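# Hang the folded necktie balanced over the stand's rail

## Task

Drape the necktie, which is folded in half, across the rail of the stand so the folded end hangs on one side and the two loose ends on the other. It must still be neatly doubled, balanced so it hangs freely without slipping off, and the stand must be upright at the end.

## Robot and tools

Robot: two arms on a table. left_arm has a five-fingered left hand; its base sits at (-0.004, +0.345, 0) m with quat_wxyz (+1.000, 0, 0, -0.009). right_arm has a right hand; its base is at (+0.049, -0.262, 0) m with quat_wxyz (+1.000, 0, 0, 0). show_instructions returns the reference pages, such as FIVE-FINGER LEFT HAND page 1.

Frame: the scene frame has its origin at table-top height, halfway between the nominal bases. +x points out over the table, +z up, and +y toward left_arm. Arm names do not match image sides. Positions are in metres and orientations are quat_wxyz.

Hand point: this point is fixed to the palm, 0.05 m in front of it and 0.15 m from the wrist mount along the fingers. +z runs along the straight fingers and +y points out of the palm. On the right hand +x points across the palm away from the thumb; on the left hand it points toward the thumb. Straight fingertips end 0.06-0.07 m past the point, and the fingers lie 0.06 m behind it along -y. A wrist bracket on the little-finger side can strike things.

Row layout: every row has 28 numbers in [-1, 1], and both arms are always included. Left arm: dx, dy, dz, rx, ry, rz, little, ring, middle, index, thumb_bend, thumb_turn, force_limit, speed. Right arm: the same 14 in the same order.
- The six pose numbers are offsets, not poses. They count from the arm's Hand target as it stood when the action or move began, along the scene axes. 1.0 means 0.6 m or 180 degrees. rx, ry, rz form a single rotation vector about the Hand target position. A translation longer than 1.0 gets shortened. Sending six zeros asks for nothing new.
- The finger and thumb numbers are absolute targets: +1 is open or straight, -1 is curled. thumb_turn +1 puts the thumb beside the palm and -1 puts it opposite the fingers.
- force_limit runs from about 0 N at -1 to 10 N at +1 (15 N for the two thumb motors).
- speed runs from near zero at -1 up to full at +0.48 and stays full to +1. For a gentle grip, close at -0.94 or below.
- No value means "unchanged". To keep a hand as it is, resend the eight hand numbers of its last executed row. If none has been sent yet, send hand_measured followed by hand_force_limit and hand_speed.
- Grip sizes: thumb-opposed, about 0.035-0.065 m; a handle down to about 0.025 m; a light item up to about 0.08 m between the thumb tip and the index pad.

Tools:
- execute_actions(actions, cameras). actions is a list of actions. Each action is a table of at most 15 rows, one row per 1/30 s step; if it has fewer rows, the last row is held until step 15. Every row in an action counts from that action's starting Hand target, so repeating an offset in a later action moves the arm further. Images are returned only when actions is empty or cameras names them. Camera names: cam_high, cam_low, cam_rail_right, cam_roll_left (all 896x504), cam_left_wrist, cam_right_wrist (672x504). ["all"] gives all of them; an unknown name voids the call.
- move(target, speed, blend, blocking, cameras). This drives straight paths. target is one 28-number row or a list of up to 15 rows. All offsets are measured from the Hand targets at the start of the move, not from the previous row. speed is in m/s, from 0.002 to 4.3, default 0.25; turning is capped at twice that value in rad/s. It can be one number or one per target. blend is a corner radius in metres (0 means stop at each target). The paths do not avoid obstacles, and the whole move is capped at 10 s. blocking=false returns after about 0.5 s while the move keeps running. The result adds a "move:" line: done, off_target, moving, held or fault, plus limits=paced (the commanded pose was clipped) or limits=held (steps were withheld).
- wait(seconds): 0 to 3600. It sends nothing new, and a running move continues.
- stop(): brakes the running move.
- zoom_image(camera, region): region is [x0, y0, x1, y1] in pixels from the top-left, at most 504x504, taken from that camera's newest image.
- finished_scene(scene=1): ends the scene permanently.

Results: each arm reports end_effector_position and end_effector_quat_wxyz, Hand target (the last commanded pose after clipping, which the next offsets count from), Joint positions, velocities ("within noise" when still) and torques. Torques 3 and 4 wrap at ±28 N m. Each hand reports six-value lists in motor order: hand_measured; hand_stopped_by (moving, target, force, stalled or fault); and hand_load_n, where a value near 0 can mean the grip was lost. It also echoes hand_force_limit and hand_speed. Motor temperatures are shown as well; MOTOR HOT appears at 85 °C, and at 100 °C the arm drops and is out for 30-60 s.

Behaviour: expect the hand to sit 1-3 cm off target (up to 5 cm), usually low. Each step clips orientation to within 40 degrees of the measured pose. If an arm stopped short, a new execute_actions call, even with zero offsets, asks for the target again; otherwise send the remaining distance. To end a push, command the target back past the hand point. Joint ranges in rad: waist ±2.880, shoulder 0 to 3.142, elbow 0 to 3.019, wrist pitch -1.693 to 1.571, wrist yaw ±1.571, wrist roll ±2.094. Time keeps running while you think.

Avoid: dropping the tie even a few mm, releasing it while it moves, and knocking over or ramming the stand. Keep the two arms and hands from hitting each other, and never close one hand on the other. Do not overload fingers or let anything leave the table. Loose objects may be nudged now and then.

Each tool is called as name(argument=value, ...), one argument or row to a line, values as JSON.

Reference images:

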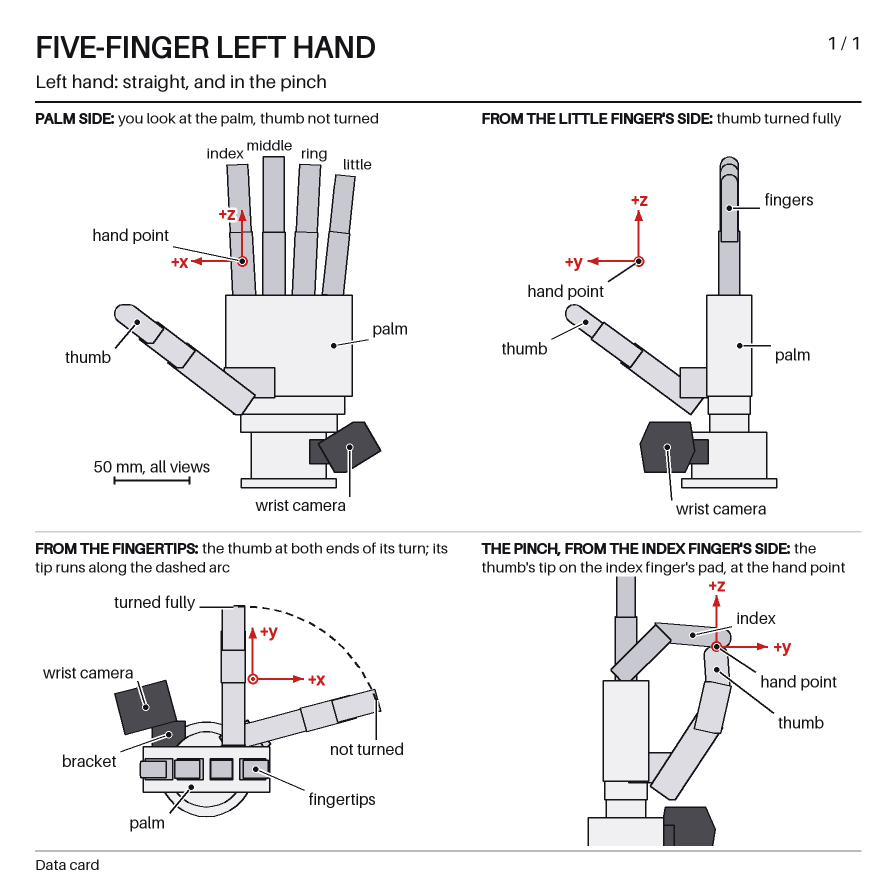

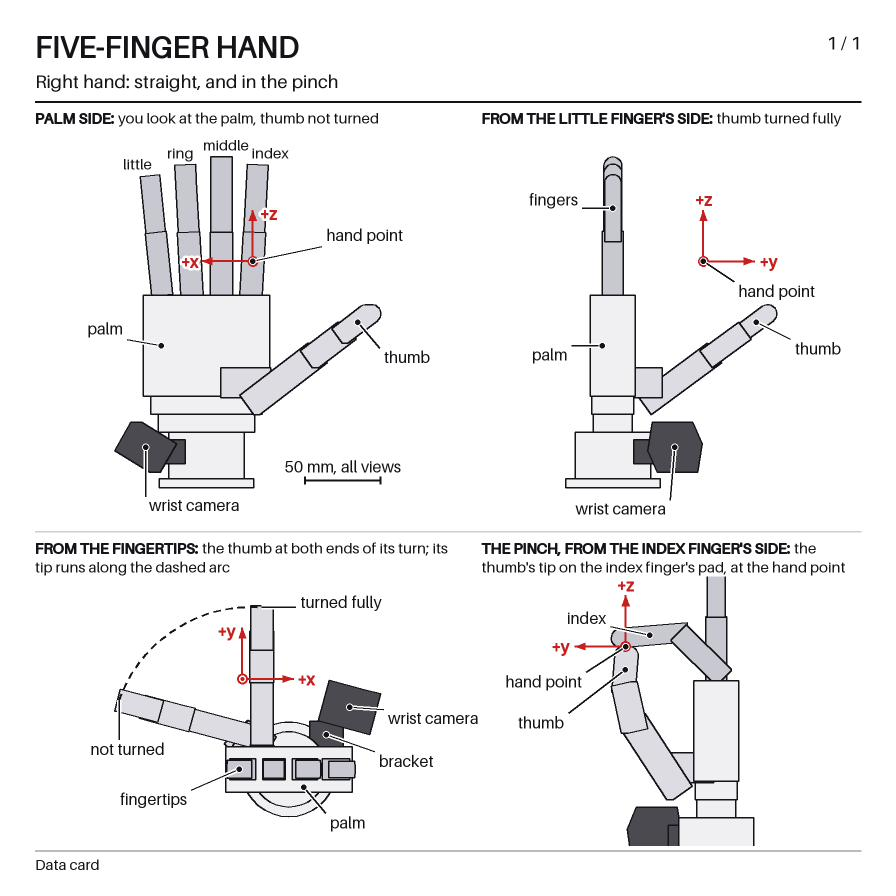

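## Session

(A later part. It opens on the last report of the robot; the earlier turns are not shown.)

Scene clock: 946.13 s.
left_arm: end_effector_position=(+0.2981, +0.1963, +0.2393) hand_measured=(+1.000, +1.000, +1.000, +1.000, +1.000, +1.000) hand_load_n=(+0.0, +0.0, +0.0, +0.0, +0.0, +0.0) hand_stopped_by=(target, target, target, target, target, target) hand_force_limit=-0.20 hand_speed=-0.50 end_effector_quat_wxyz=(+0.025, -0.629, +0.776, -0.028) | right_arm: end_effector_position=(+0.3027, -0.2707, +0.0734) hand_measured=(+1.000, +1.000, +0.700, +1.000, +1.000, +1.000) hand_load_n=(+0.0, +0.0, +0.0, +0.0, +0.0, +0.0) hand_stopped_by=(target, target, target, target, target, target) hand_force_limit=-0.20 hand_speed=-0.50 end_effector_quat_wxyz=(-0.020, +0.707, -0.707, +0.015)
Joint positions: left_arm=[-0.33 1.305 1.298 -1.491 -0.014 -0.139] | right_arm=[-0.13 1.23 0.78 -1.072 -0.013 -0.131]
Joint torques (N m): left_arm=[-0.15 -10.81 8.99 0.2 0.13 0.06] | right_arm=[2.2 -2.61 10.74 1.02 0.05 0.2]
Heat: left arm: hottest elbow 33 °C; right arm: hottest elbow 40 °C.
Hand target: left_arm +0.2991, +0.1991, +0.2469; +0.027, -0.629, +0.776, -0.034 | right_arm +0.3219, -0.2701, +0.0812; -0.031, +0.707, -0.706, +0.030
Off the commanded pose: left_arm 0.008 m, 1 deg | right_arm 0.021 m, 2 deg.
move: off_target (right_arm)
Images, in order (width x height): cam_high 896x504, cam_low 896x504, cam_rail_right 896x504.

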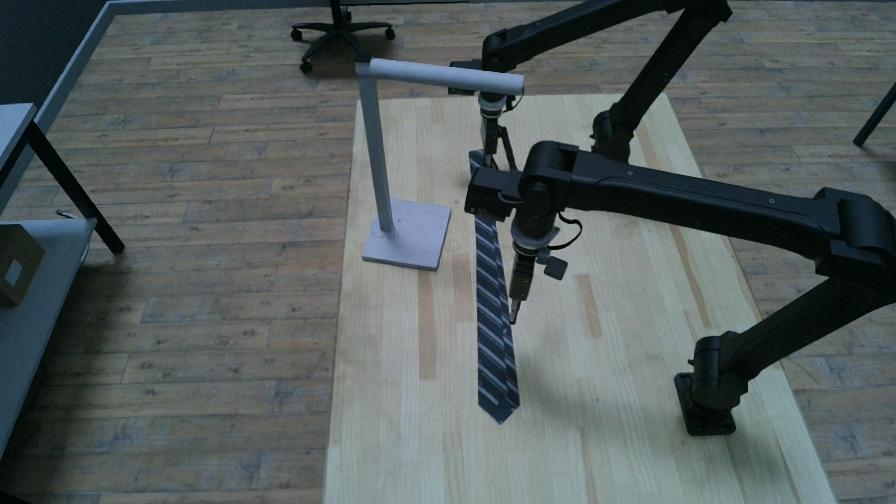

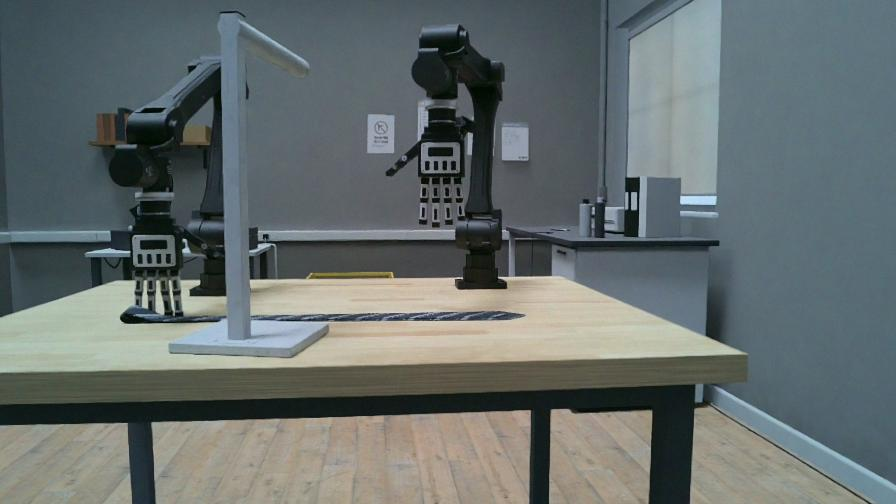

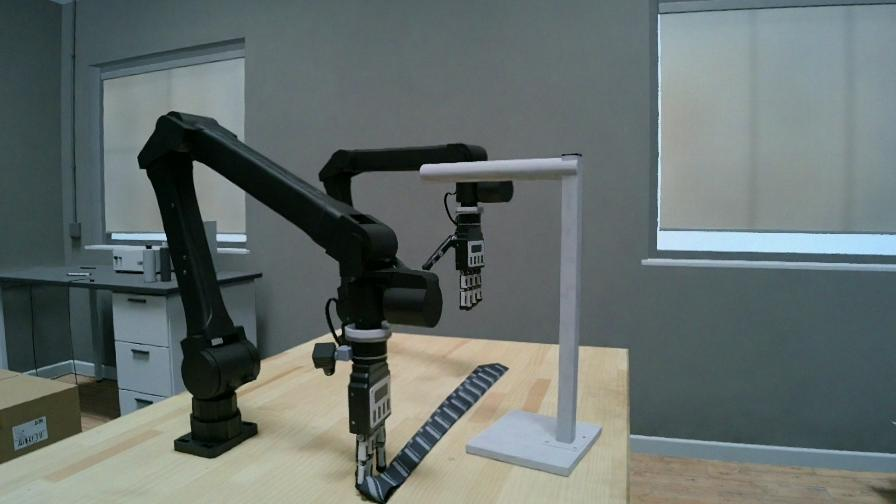

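move(
  target=[
    [0,0,0,0,0,0,1,1,1,1,1,1,-0.2,-0.5, 0.055,0,0,0,0,0,1,1,0.7,1,1,1,-0.2,-0.5],
  ],
  speed=0.06,
)

move(
  target=[
    [0,0,0,0,0,0,1,1,1,1,1,1,-0.2,-0.5, -0.06,-0.01,0.01,0,0,0,1,1,0.7,1,1,1,-0.2,-0.5],
    [0.1,0.2,0.1,0,0,0,1,1,1,1,1,1,-0.2,-0.5, -0.12,-0.1,0.2,0,0,0,1,1,0.7,1,1,1,-0.2,-0.5],
  ],
  speed=0.12,
  cameras=["all"],
)

zoom_image(
  camera="cam_high",
  region=[420, 140, 620, 440],
)

zoom_image(
  camera="cam_rail_right",
  region=[320, 340, 560, 504],
)

Scene clock: 961.37 s.
left_arm: end_effector_position=(+0.2981, +0.1963, +0.2393) hand_measured=(+1.000, +1.000, +1.000, +1.000, +1.000, +1.000) hand_load_n=(+0.0, +0.0, +0.0, +0.0, +0.0, +0.0) hand_stopped_by=(target, target, target, target, target, target) hand_force_limit=-0.20 hand_speed=-0.50 end_effector_quat_wxyz=(+0.025, -0.629, +0.776, -0.028) | right_arm: end_effector_position=(+0.3357, -0.2710, +0.0743) hand_measured=(+1.000, +1.000, +0.700, +1.000, +1.000, +1.000) hand_load_n=(+0.0, +0.0, +0.0, +0.0, +0.0, +0.0) hand_stopped_by=(target, target, target, target, target, target) hand_force_limit=-0.20 hand_speed=-0.50 end_effector_quat_wxyz=(-0.021, +0.707, -0.706, +0.016)
Joint positions: left_arm=[-0.33 1.305 1.298 -1.491 -0.014 -0.139] | right_arm=[-0.118 1.319 0.86 -1.062 -0.013 -0.12]
Joint torques (N m): left_arm=[-0.26 -10.81 8.99 0.18 0.13 0.07] | right_arm=[2.08 -4.19 11.03 0.88 0.04 0.2]
Heat: left arm: hottest elbow 33 °C; right arm: hottest elbow 41 °C.
Hand target: left_arm +0.2991, +0.1991, +0.2469; +0.027, -0.629, +0.776, -0.034 | right_arm +0.3550, -0.2701, +0.0813; -0.031, +0.707, -0.706, +0.031
Off the commanded pose: left_arm 0.008 m, 1 deg | right_arm 0.020 m, 2 deg.
move: off_target (right_arm)

Scene clock: 964.03 s.
left_arm: end_effector_position=(+0.3493, +0.3173, +0.2976) hand_measured=(+1.000, +1.000, +1.000, +1.000, +1.000, +1.000) hand_load_n=(+0.0, +0.0, +0.0, +0.0, +0.0, +0.0) hand_stopped_by=(target, target, target, target, target, target) hand_force_limit=-0.20 hand_speed=-0.50 end_effector_quat_wxyz=(+0.021, -0.631, +0.775, -0.027) | right_arm: end_effector_position=(+0.2751, -0.3251, +0.1868) hand_measured=(+1.000, +1.000, +0.700, +1.000, +1.000, +1.000) hand_load_n=(+0.0, +0.0, +0.0, +0.0, +0.0, +0.0) hand_stopped_by=(target, target, target, target, target, target) hand_force_limit=-0.20 hand_speed=-0.50 end_effector_quat_wxyz=(-0.022, +0.706, -0.708, +0.017)
Joint positions: left_arm=[0.003 1.394 1.535 -1.645 0.015 0.189] | right_arm=[-0.33 1.093 0.987 -1.415 -0.026 -0.328]
Joint torques (N m): left_arm=[-0.56 -9.99 11.12 0.17 0.15 0.07] | right_arm=[1.26 -3.6 11.93 -0.14 -0.14 0.01]
Heat: left arm: hottest elbow 33 °C; right arm: hottest elbow 41 °C.
Hand target: left_arm +0.3590, +0.3190, +0.3068; +0.027, -0.629, +0.776, -0.034 | right_arm +0.2829, -0.3301, +0.2012; -0.031, +0.707, -0.706, +0.030
Off the commanded pose: left_arm 0.014 m, 1 deg | right_arm 0.017 m, 2 deg.
move: off_target (left_arm, right_arm)

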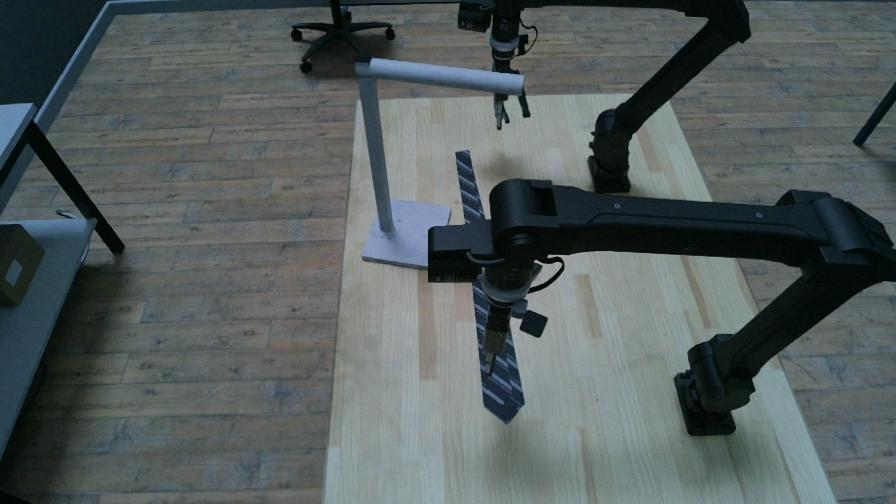

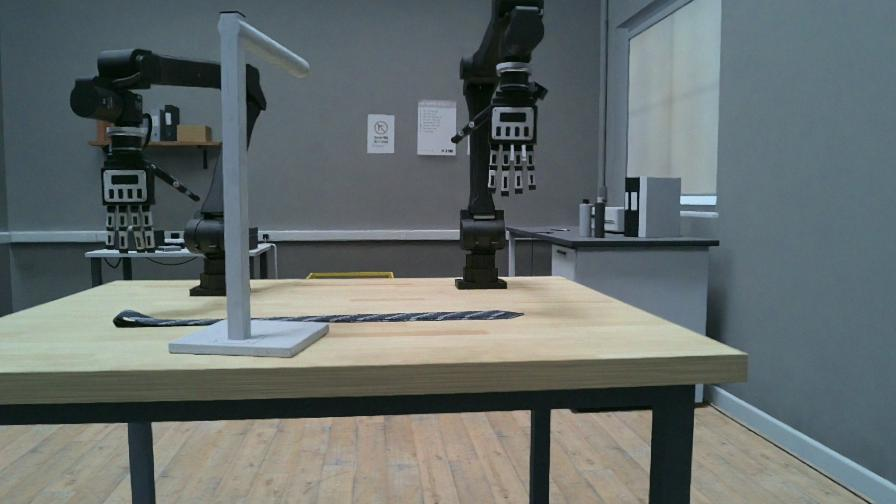

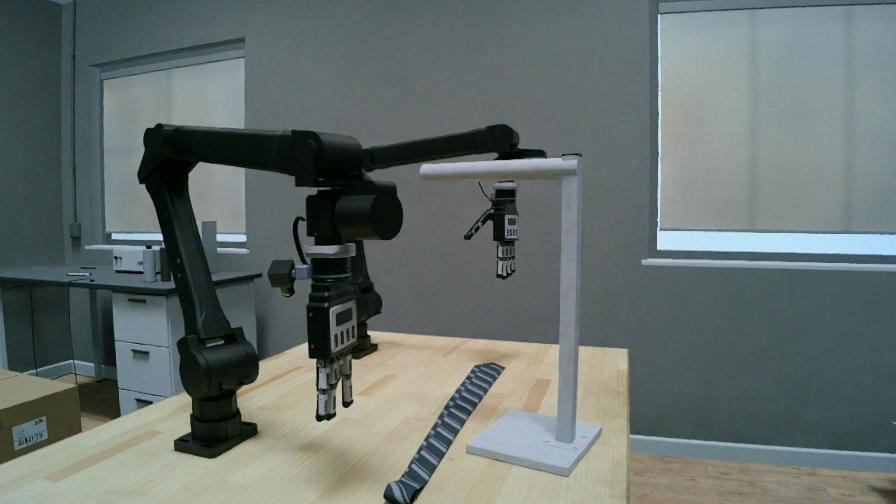

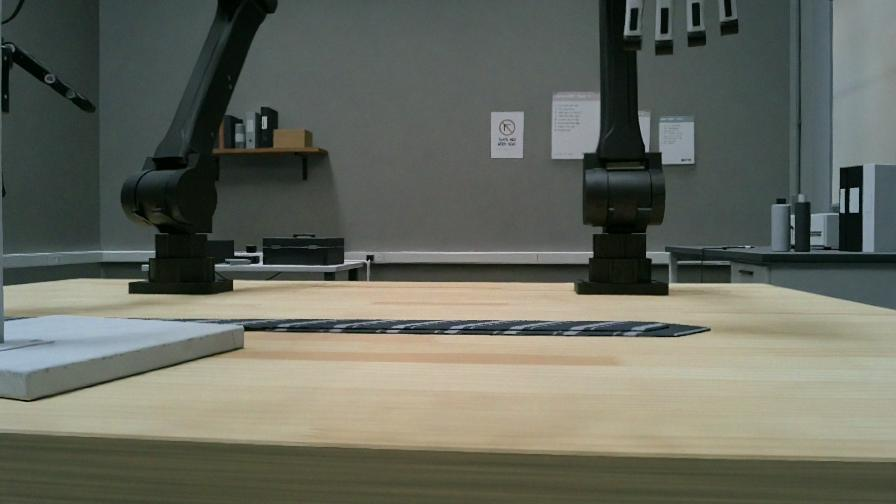

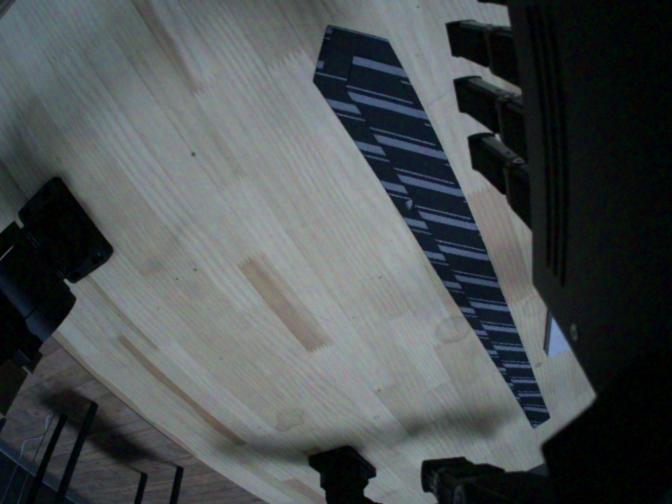

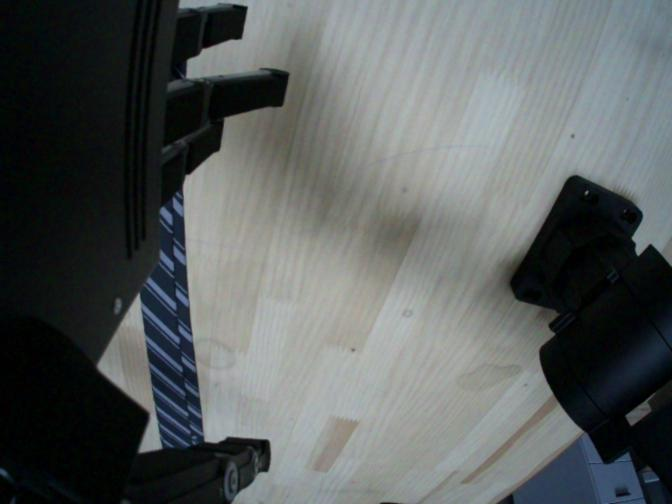

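Scaled by 1.680 from the camera's image (finer frame: 1280x720).

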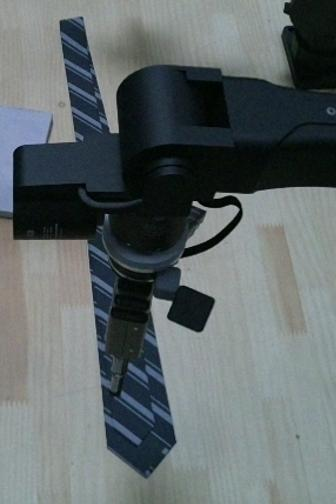

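Scaled by 2.100 from the camera's image (finer frame: 1280x720).

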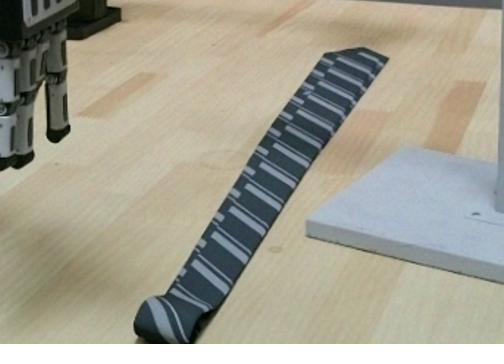

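move(
  target=[0,0,0,0,0,0,1,1,1,1,1,1,-0.2,-0.5, 0.2335,-0.008,-0.135,0,-0.2833,0,1,1,0.4,0.4,1,-1,-0.2,-0.5],
  speed=0.15,
  cameras=["cam_high","cam_rail_right","cam_low","cam_right_wrist"],
)

zoom_image(
  camera="cam_rail_right",
  region=[320, 340, 560, 504],
)

Scene clock: 987.47 s.
left_arm: end_effector_position=(+0.3493, +0.3173, +0.2976) hand_measured=(+1.000, +1.000, +1.000, +1.000, +1.000, +1.000) hand_load_n=(+0.0, +0.0, +0.0, +0.0, +0.0, +0.0) hand_stopped_by=(target, target, target, target, target, target) hand_force_limit=-0.20 hand_speed=-0.50 end_effector_quat_wxyz=(+0.021, -0.631, +0.775, -0.027) | right_arm: end_effector_position=(+0.4216, -0.3316, +0.1227) hand_measured=(+1.000, +1.000, +0.400, +0.400, +1.000, -1.000) hand_load_n=(+0.0, +0.0, +0.0, +0.0, +0.5, +0.0) hand_stopped_by=(target, target, target, target, target, target) hand_force_limit=-0.20 hand_speed=-0.50 end_effector_quat_wxyz=(-0.330, +0.631, -0.619, +0.331)
Joint positions: left_arm=[0.003 1.394 1.535 -1.645 0.015 0.189] | right_arm=[-0.384 0.948 0.541 -0.229 -0.322 -0.241]
Joint torques (N m): left_arm=[-0.5 -10.17 11.07 0.17 0.14 0.07] | right_arm=[-0.26 -0.73 8.91 2.91 -0.25 0.16]
Heat: left arm: hottest elbow 34 °C; right arm: hottest elbow 42 °C.
Hand target: left_arm +0.3590, +0.3190, +0.3068; +0.027, -0.629, +0.776, -0.034 | right_arm +0.4231, -0.3349, +0.1203; -0.332, +0.625, -0.624, +0.332
Off the commanded pose: left_arm 0.014 m, 1 deg | right_arm 0.004 m, 1 deg.
move: done
Images, in order (width x height): cam_high 896x504, cam_low 896x504, cam_rail_right 896x504, cam_right_wrist 672x504.

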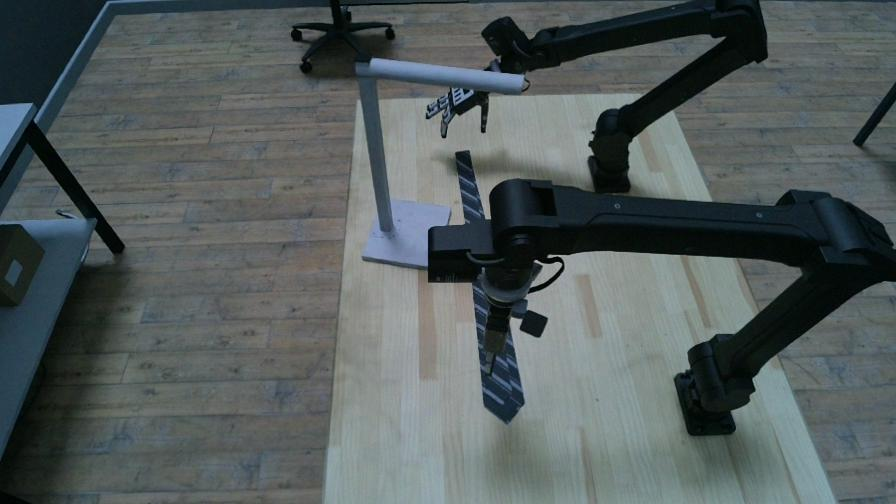

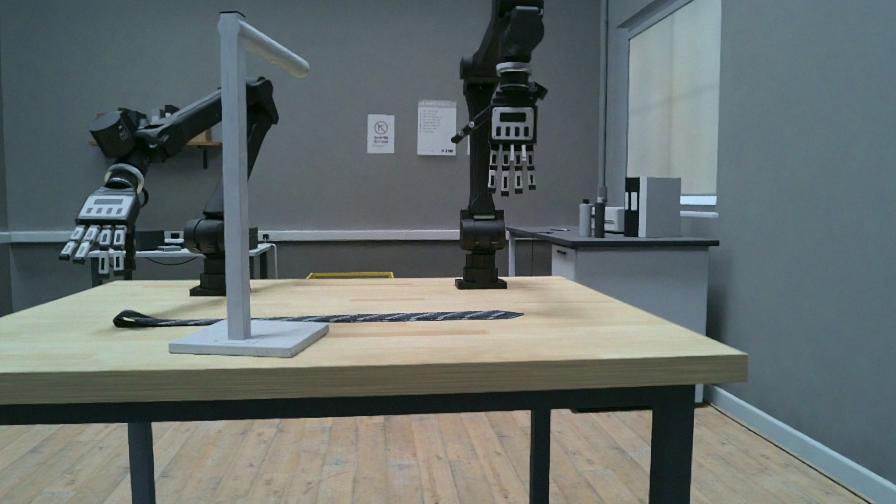

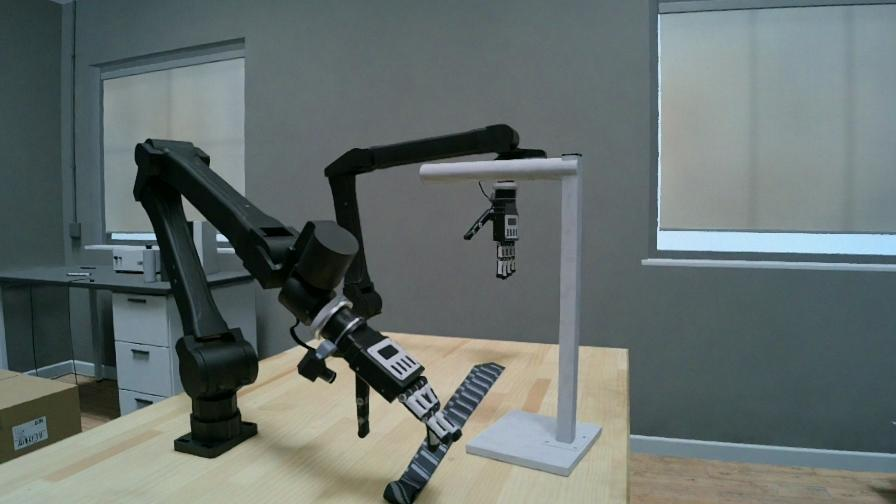

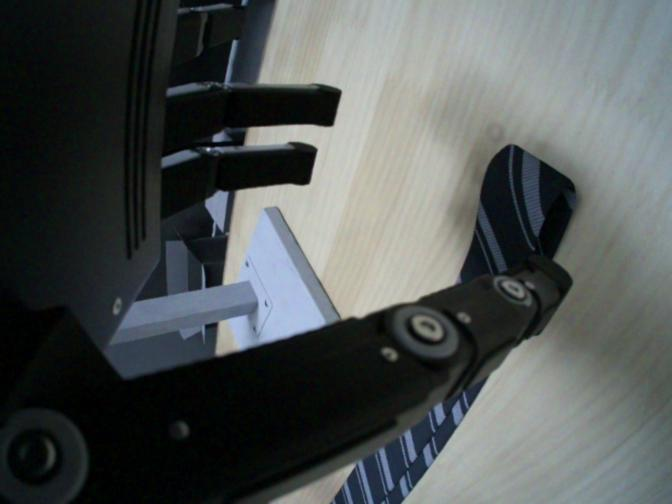

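Scaled by 2.100 from the camera's image (finer frame: 1280x720).

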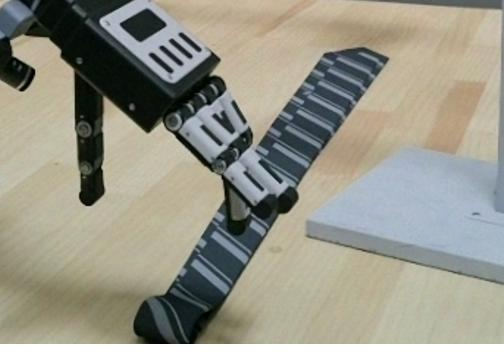

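move(
  target=[0,0,0,0,0,0,1,1,1,1,1,1,-0.2,-0.5, 0,0,-0.1,0,0,0,1,1,0.4,0.4,1,-1,-0.2,-0.5],
  speed=0.1,
  cameras=["cam_high","cam_rail_right","cam_low","cam_right_wrist"],
)

zoom_image(
  camera="cam_rail_right",
  region=[320, 340, 560, 504],
)

zoom_image(
  camera="cam_low",
  region=[20, 200, 220, 340],
)

Scene clock: 999.30 s.
left_arm: end_effector_position=(+0.3493, +0.3173, +0.2976) hand_measured=(+1.000, +1.000, +1.000, +1.000, +1.000, +1.000) hand_load_n=(+0.0, +0.0, +0.0, +0.0, +0.0, +0.0) hand_stopped_by=(target, target, target, target, target, target) hand_force_limit=-0.20 hand_speed=-0.50 end_effector_quat_wxyz=(+0.021, -0.631, +0.775, -0.027) | right_arm: end_effector_position=(+0.4215, -0.3315, +0.0606) hand_measured=(+1.000, +1.000, +0.400, +0.400, +1.000, -1.000) hand_load_n=(+0.0, +0.0, +0.0, +0.0, -0.5, +0.0) hand_stopped_by=(target, target, target, target, target, target) hand_force_limit=-0.20 hand_speed=-0.50 end_effector_quat_wxyz=(-0.329, +0.632, -0.620, +0.329)
Joint positions: left_arm=[0.003 1.394 1.535 -1.645 0.015 0.189] | right_arm=[-0.384 1.082 0.43 0.011 -0.322 -0.24]
Joint torques (N m): left_arm=[-0.44 -9.99 11.1 0.17 0.14 0.07] | right_arm=[-0.32 -0.44 8.17 2.91 -0.32 0.2]
Heat: left arm: hottest elbow 34 °C; right arm: hottest elbow 41 °C.
Hand target: left_arm +0.3590, +0.3190, +0.3068; +0.027, -0.629, +0.776, -0.034 | right_arm +0.4231, -0.3349, +0.0603; -0.332, +0.625, -0.624, +0.332
Off the commanded pose: left_arm 0.014 m, 1 deg | right_arm 0.004 m, 1 deg.
move: done
Images, in order (width x height): cam_high 896x504, cam_low 896x504, cam_rail_right 896x504, cam_right_wrist 672x504.

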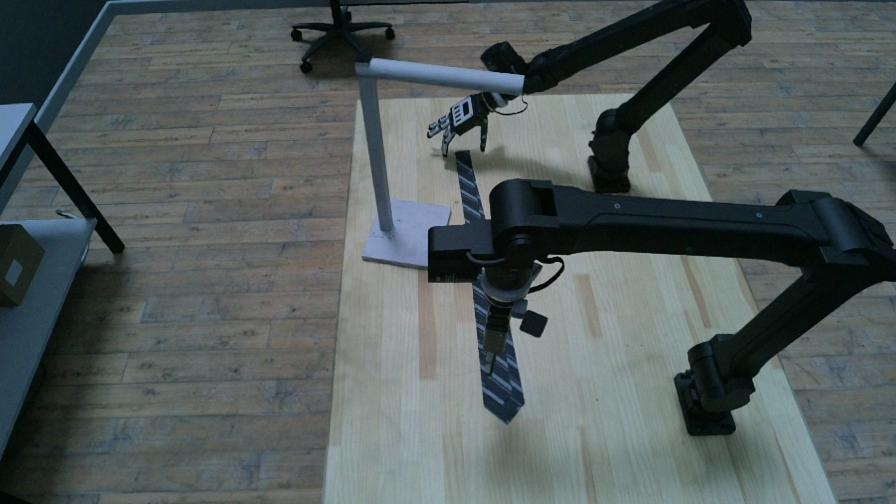

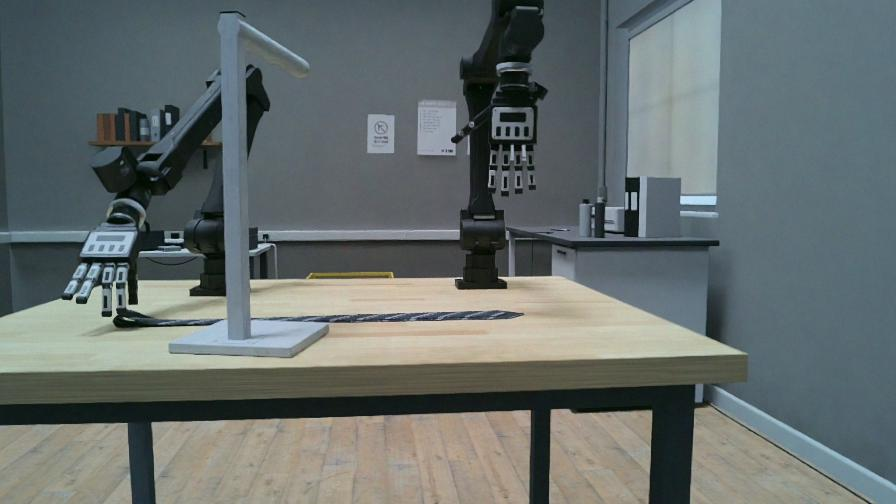

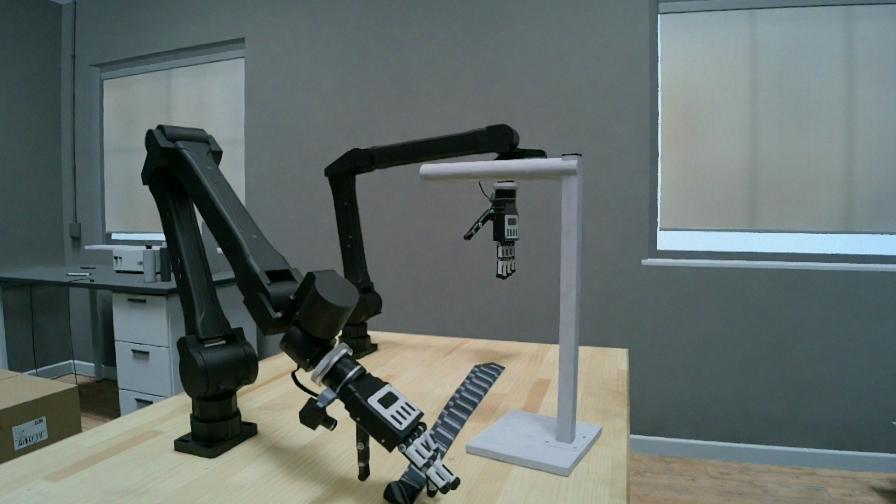

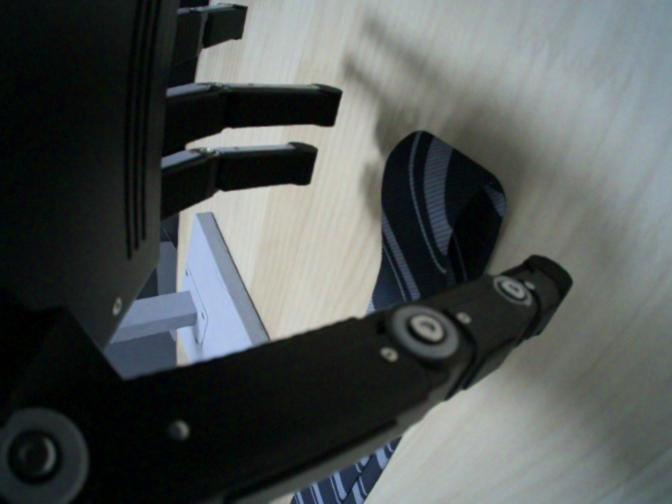

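Scaled by 2.100 from the camera's image (finer frame: 1280x720).

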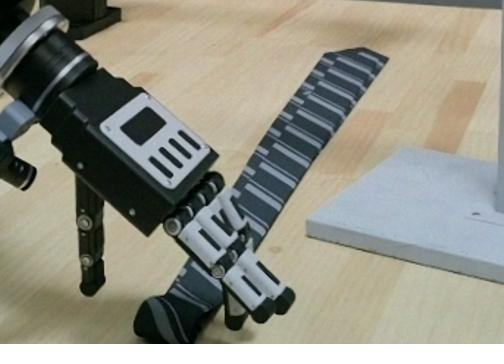

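Scaled by 2.520 from the camera's image (finer frame: 1280x720).

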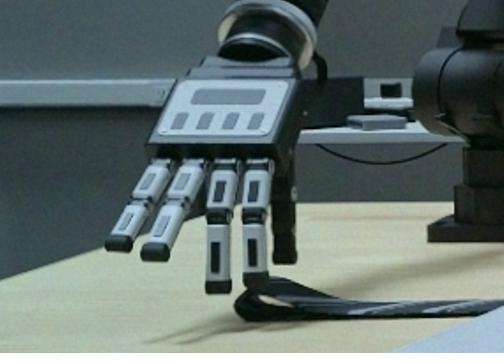

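move(
  target=[0,0,0,0,0,0,1,1,1,1,1,1,-0.2,-0.5, 0,0.033,-0.03,0,0,0,1,1,0.4,0.4,1,-1,-0.2,-0.5],
  speed=0.06,
  cameras=["cam_high","cam_rail_right","cam_low","cam_right_wrist"],
)

zoom_image(
  camera="cam_rail_right",
  region=[350, 380, 500, 504],
)

zoom_image(
  camera="cam_low",
  region=[50, 260, 180, 350],
)

Scene clock: 1013.33 s.
left_arm: end_effector_position=(+0.3493, +0.3173, +0.2976) hand_measured=(+1.000, +1.000, +1.000, +1.000, +1.000, +1.000) hand_load_n=(+0.0, +0.0, +0.0, +0.0, +0.0, +0.0) hand_stopped_by=(target, target, target, target, target, target) hand_force_limit=-0.20 hand_speed=-0.50 end_effector_quat_wxyz=(+0.021, -0.631, +0.775, -0.027) | right_arm: end_effector_position=(+0.4212, -0.3179, +0.0442) hand_measured=(+1.000, +1.000, +0.400, +0.400, +1.000, -1.000) hand_load_n=(+0.0, -0.5, +0.0, +0.0, +0.0, +0.0) hand_stopped_by=(target, target, target, target, target, target) hand_force_limit=-0.20 hand_speed=-0.50 end_effector_quat_wxyz=(-0.329, +0.627, -0.624, +0.332)
Joint positions: left_arm=[0.003 1.394 1.535 -1.645 0.015 0.189] | right_arm=[-0.333 1.109 0.386 0.099 -0.272 -0.198]
Joint torques (N m): left_arm=[-0.32 -10.05 11.12 0.21 0.15 0.06] | right_arm=[2.37 -1.26 7.65 2.93 -0.04 0.23]
Heat: left arm: hottest elbow 34 °C; right arm: hottest elbow 39 °C.
Hand target: left_arm +0.3590, +0.3190, +0.3068; +0.027, -0.629, +0.776, -0.034 | right_arm +0.4231, -0.3151, +0.0424; -0.332, +0.625, -0.624, +0.332
Off the commanded pose: left_arm 0.014 m, 1 deg | right_arm 0.004 m, 0 deg.
move: done
Images, in order (width x height): cam_high 896x504, cam_low 896x504, cam_rail_right 896x504, cam_right_wrist 672x504.

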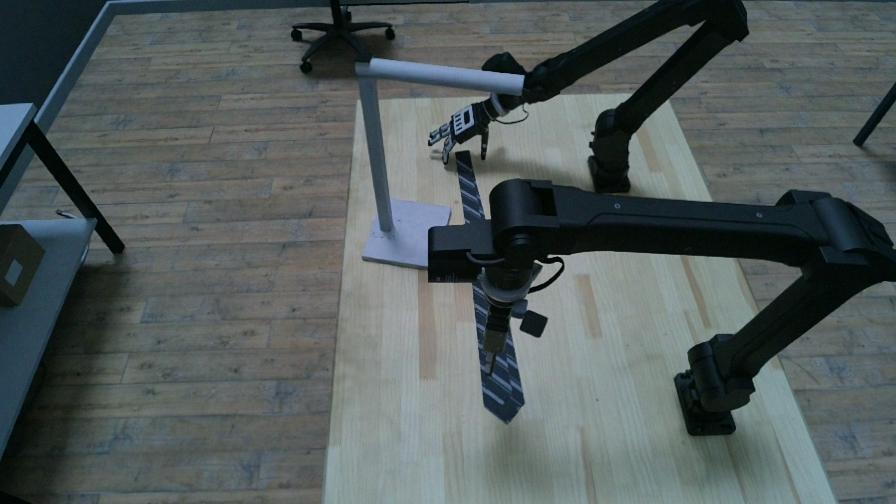

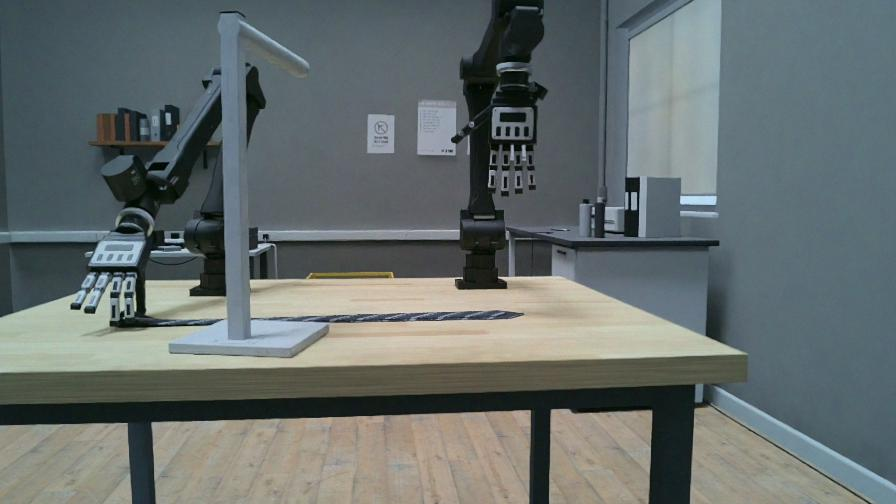

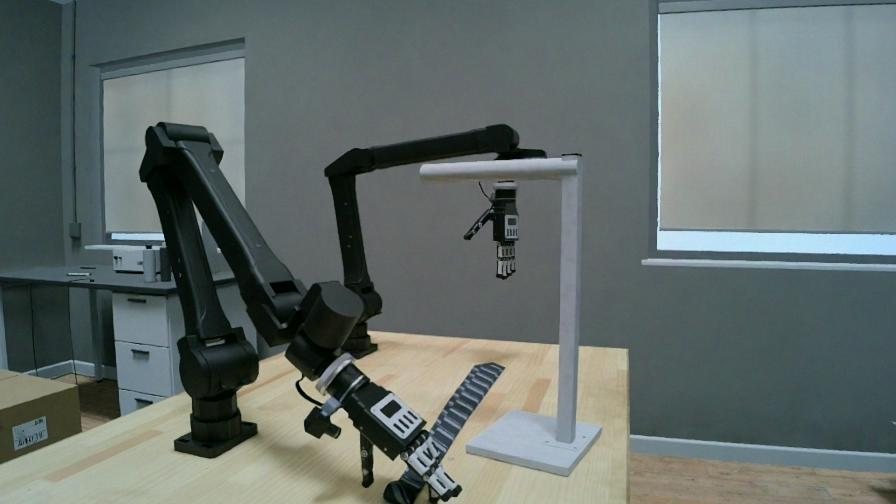

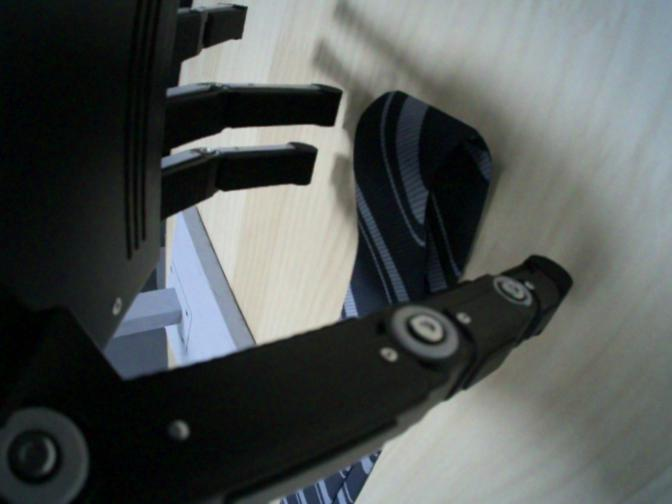

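Scaled by 3.360 from the camera's image (finer frame: 1280x720).

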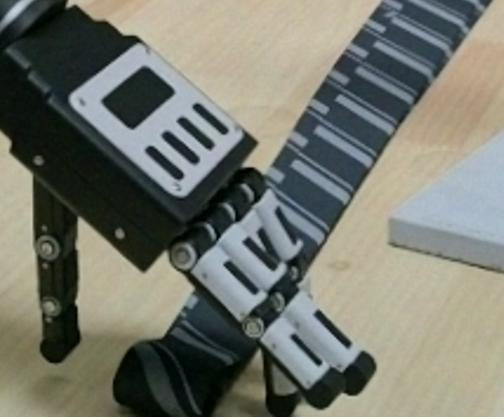

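Scaled by 3.877 from the camera's image (finer frame: 1280x720).

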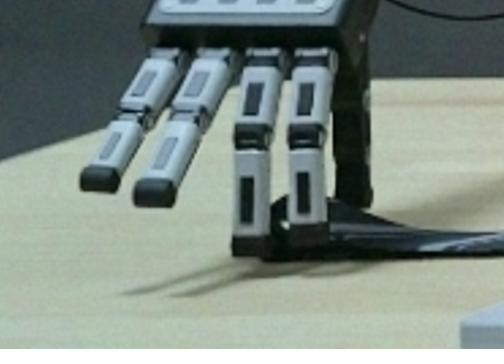

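move(
  target=[
    [0,0,0,0,0,0,1,1,1,1,1,1,-0.2,-0.5, 0,0,-0.012,0,0,0,1,1,0.4,0.4,1,-1,-0.2,-0.8],
    [0,0,0,0,0,0,1,1,1,1,1,1,-0.2,-0.5, 0,0,-0.012,0,0,0,1,1,0.2,0.2,0.7,-1,-0.2,-0.8],
  ],
  speed=0.06,
  cameras=["cam_rail_right","cam_low","cam_right_wrist"],
)

zoom_image(
  camera="cam_rail_right",
  region=[350, 380, 500, 504],
)

zoom_image(
  camera="cam_low",
  region=[50, 260, 180, 350],
)

Scene clock: 1025.83 s.
left_arm: end_effector_position=(+0.3493, +0.3173, +0.2976) hand_measured=(+1.000, +1.000, +1.000, +1.000, +1.000, +1.000) hand_load_n=(+0.0, +0.0, +0.0, +0.0, +0.0, +0.0) hand_stopped_by=(target, target, target, target, target, target) hand_force_limit=-0.20 hand_speed=-0.50 end_effector_quat_wxyz=(+0.021, -0.631, +0.775, -0.027) | right_arm: end_effector_position=(+0.4218, -0.3180, +0.0372) hand_measured=(+1.000, +1.000, +0.200, +0.200, +0.700, -1.000) hand_load_n=(+0.0, +0.0, +0.0, +0.0, +0.0, +0.0) hand_stopped_by=(target, target, target, target, target, target) hand_force_limit=-0.20 hand_speed=-0.80 end_effector_quat_wxyz=(-0.330, +0.626, -0.624, +0.332)
Joint positions: left_arm=[0.003 1.394 1.535 -1.645 0.015 0.189] | right_arm=[-0.333 1.134 0.375 0.136 -0.272 -0.197]
Joint torques (N m): left_arm=[-0.62 -10.17 11.11 0.17 0.14 0.07] | right_arm=[2.73 -1.67 7.6 2.82 -0.06 0.21]
Heat: left arm: hottest elbow 35 °C; right arm: hottest elbow 39 °C.
Hand target: left_arm +0.3590, +0.3190, +0.3068; +0.027, -0.629, +0.776, -0.034 | right_arm +0.4231, -0.3151, +0.0352; -0.332, +0.625, -0.624, +0.332
Off the commanded pose: left_arm 0.014 m, 1 deg | right_arm 0.004 m, 0 deg.
move: done
Images, in order (width x height): cam_low 896x504, cam_rail_right 896x504, cam_right_wrist 672x504.

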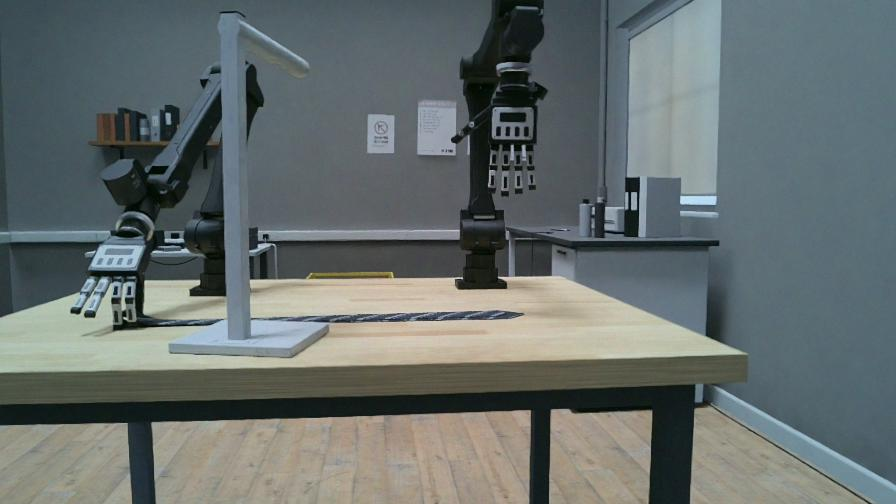

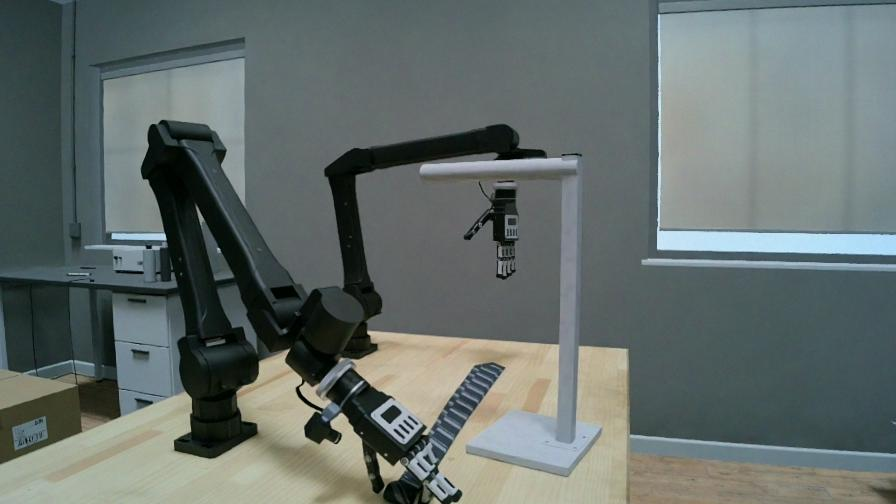

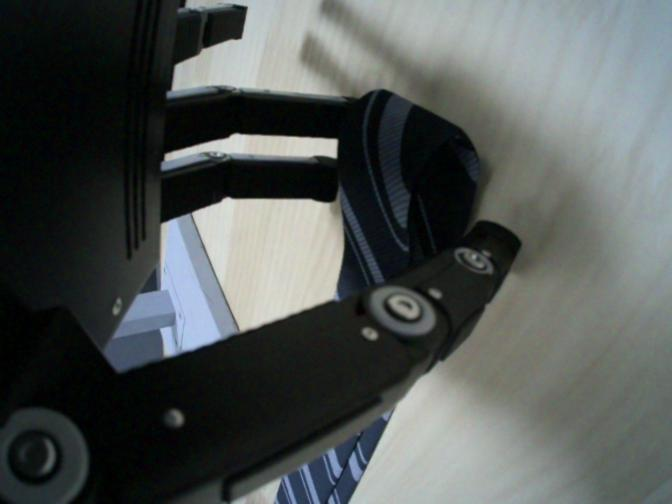

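Scaled by 3.360 from the camera's image (finer frame: 1280x720).

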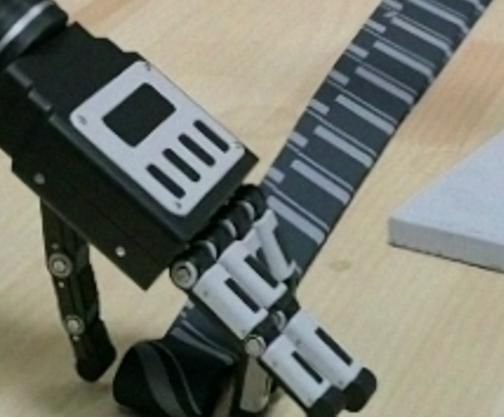

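Scaled by 3.877 from the camera's image (finer frame: 1280x720).

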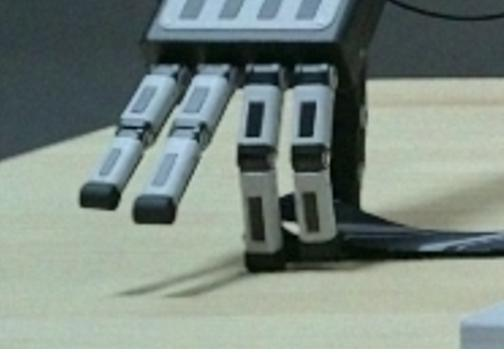

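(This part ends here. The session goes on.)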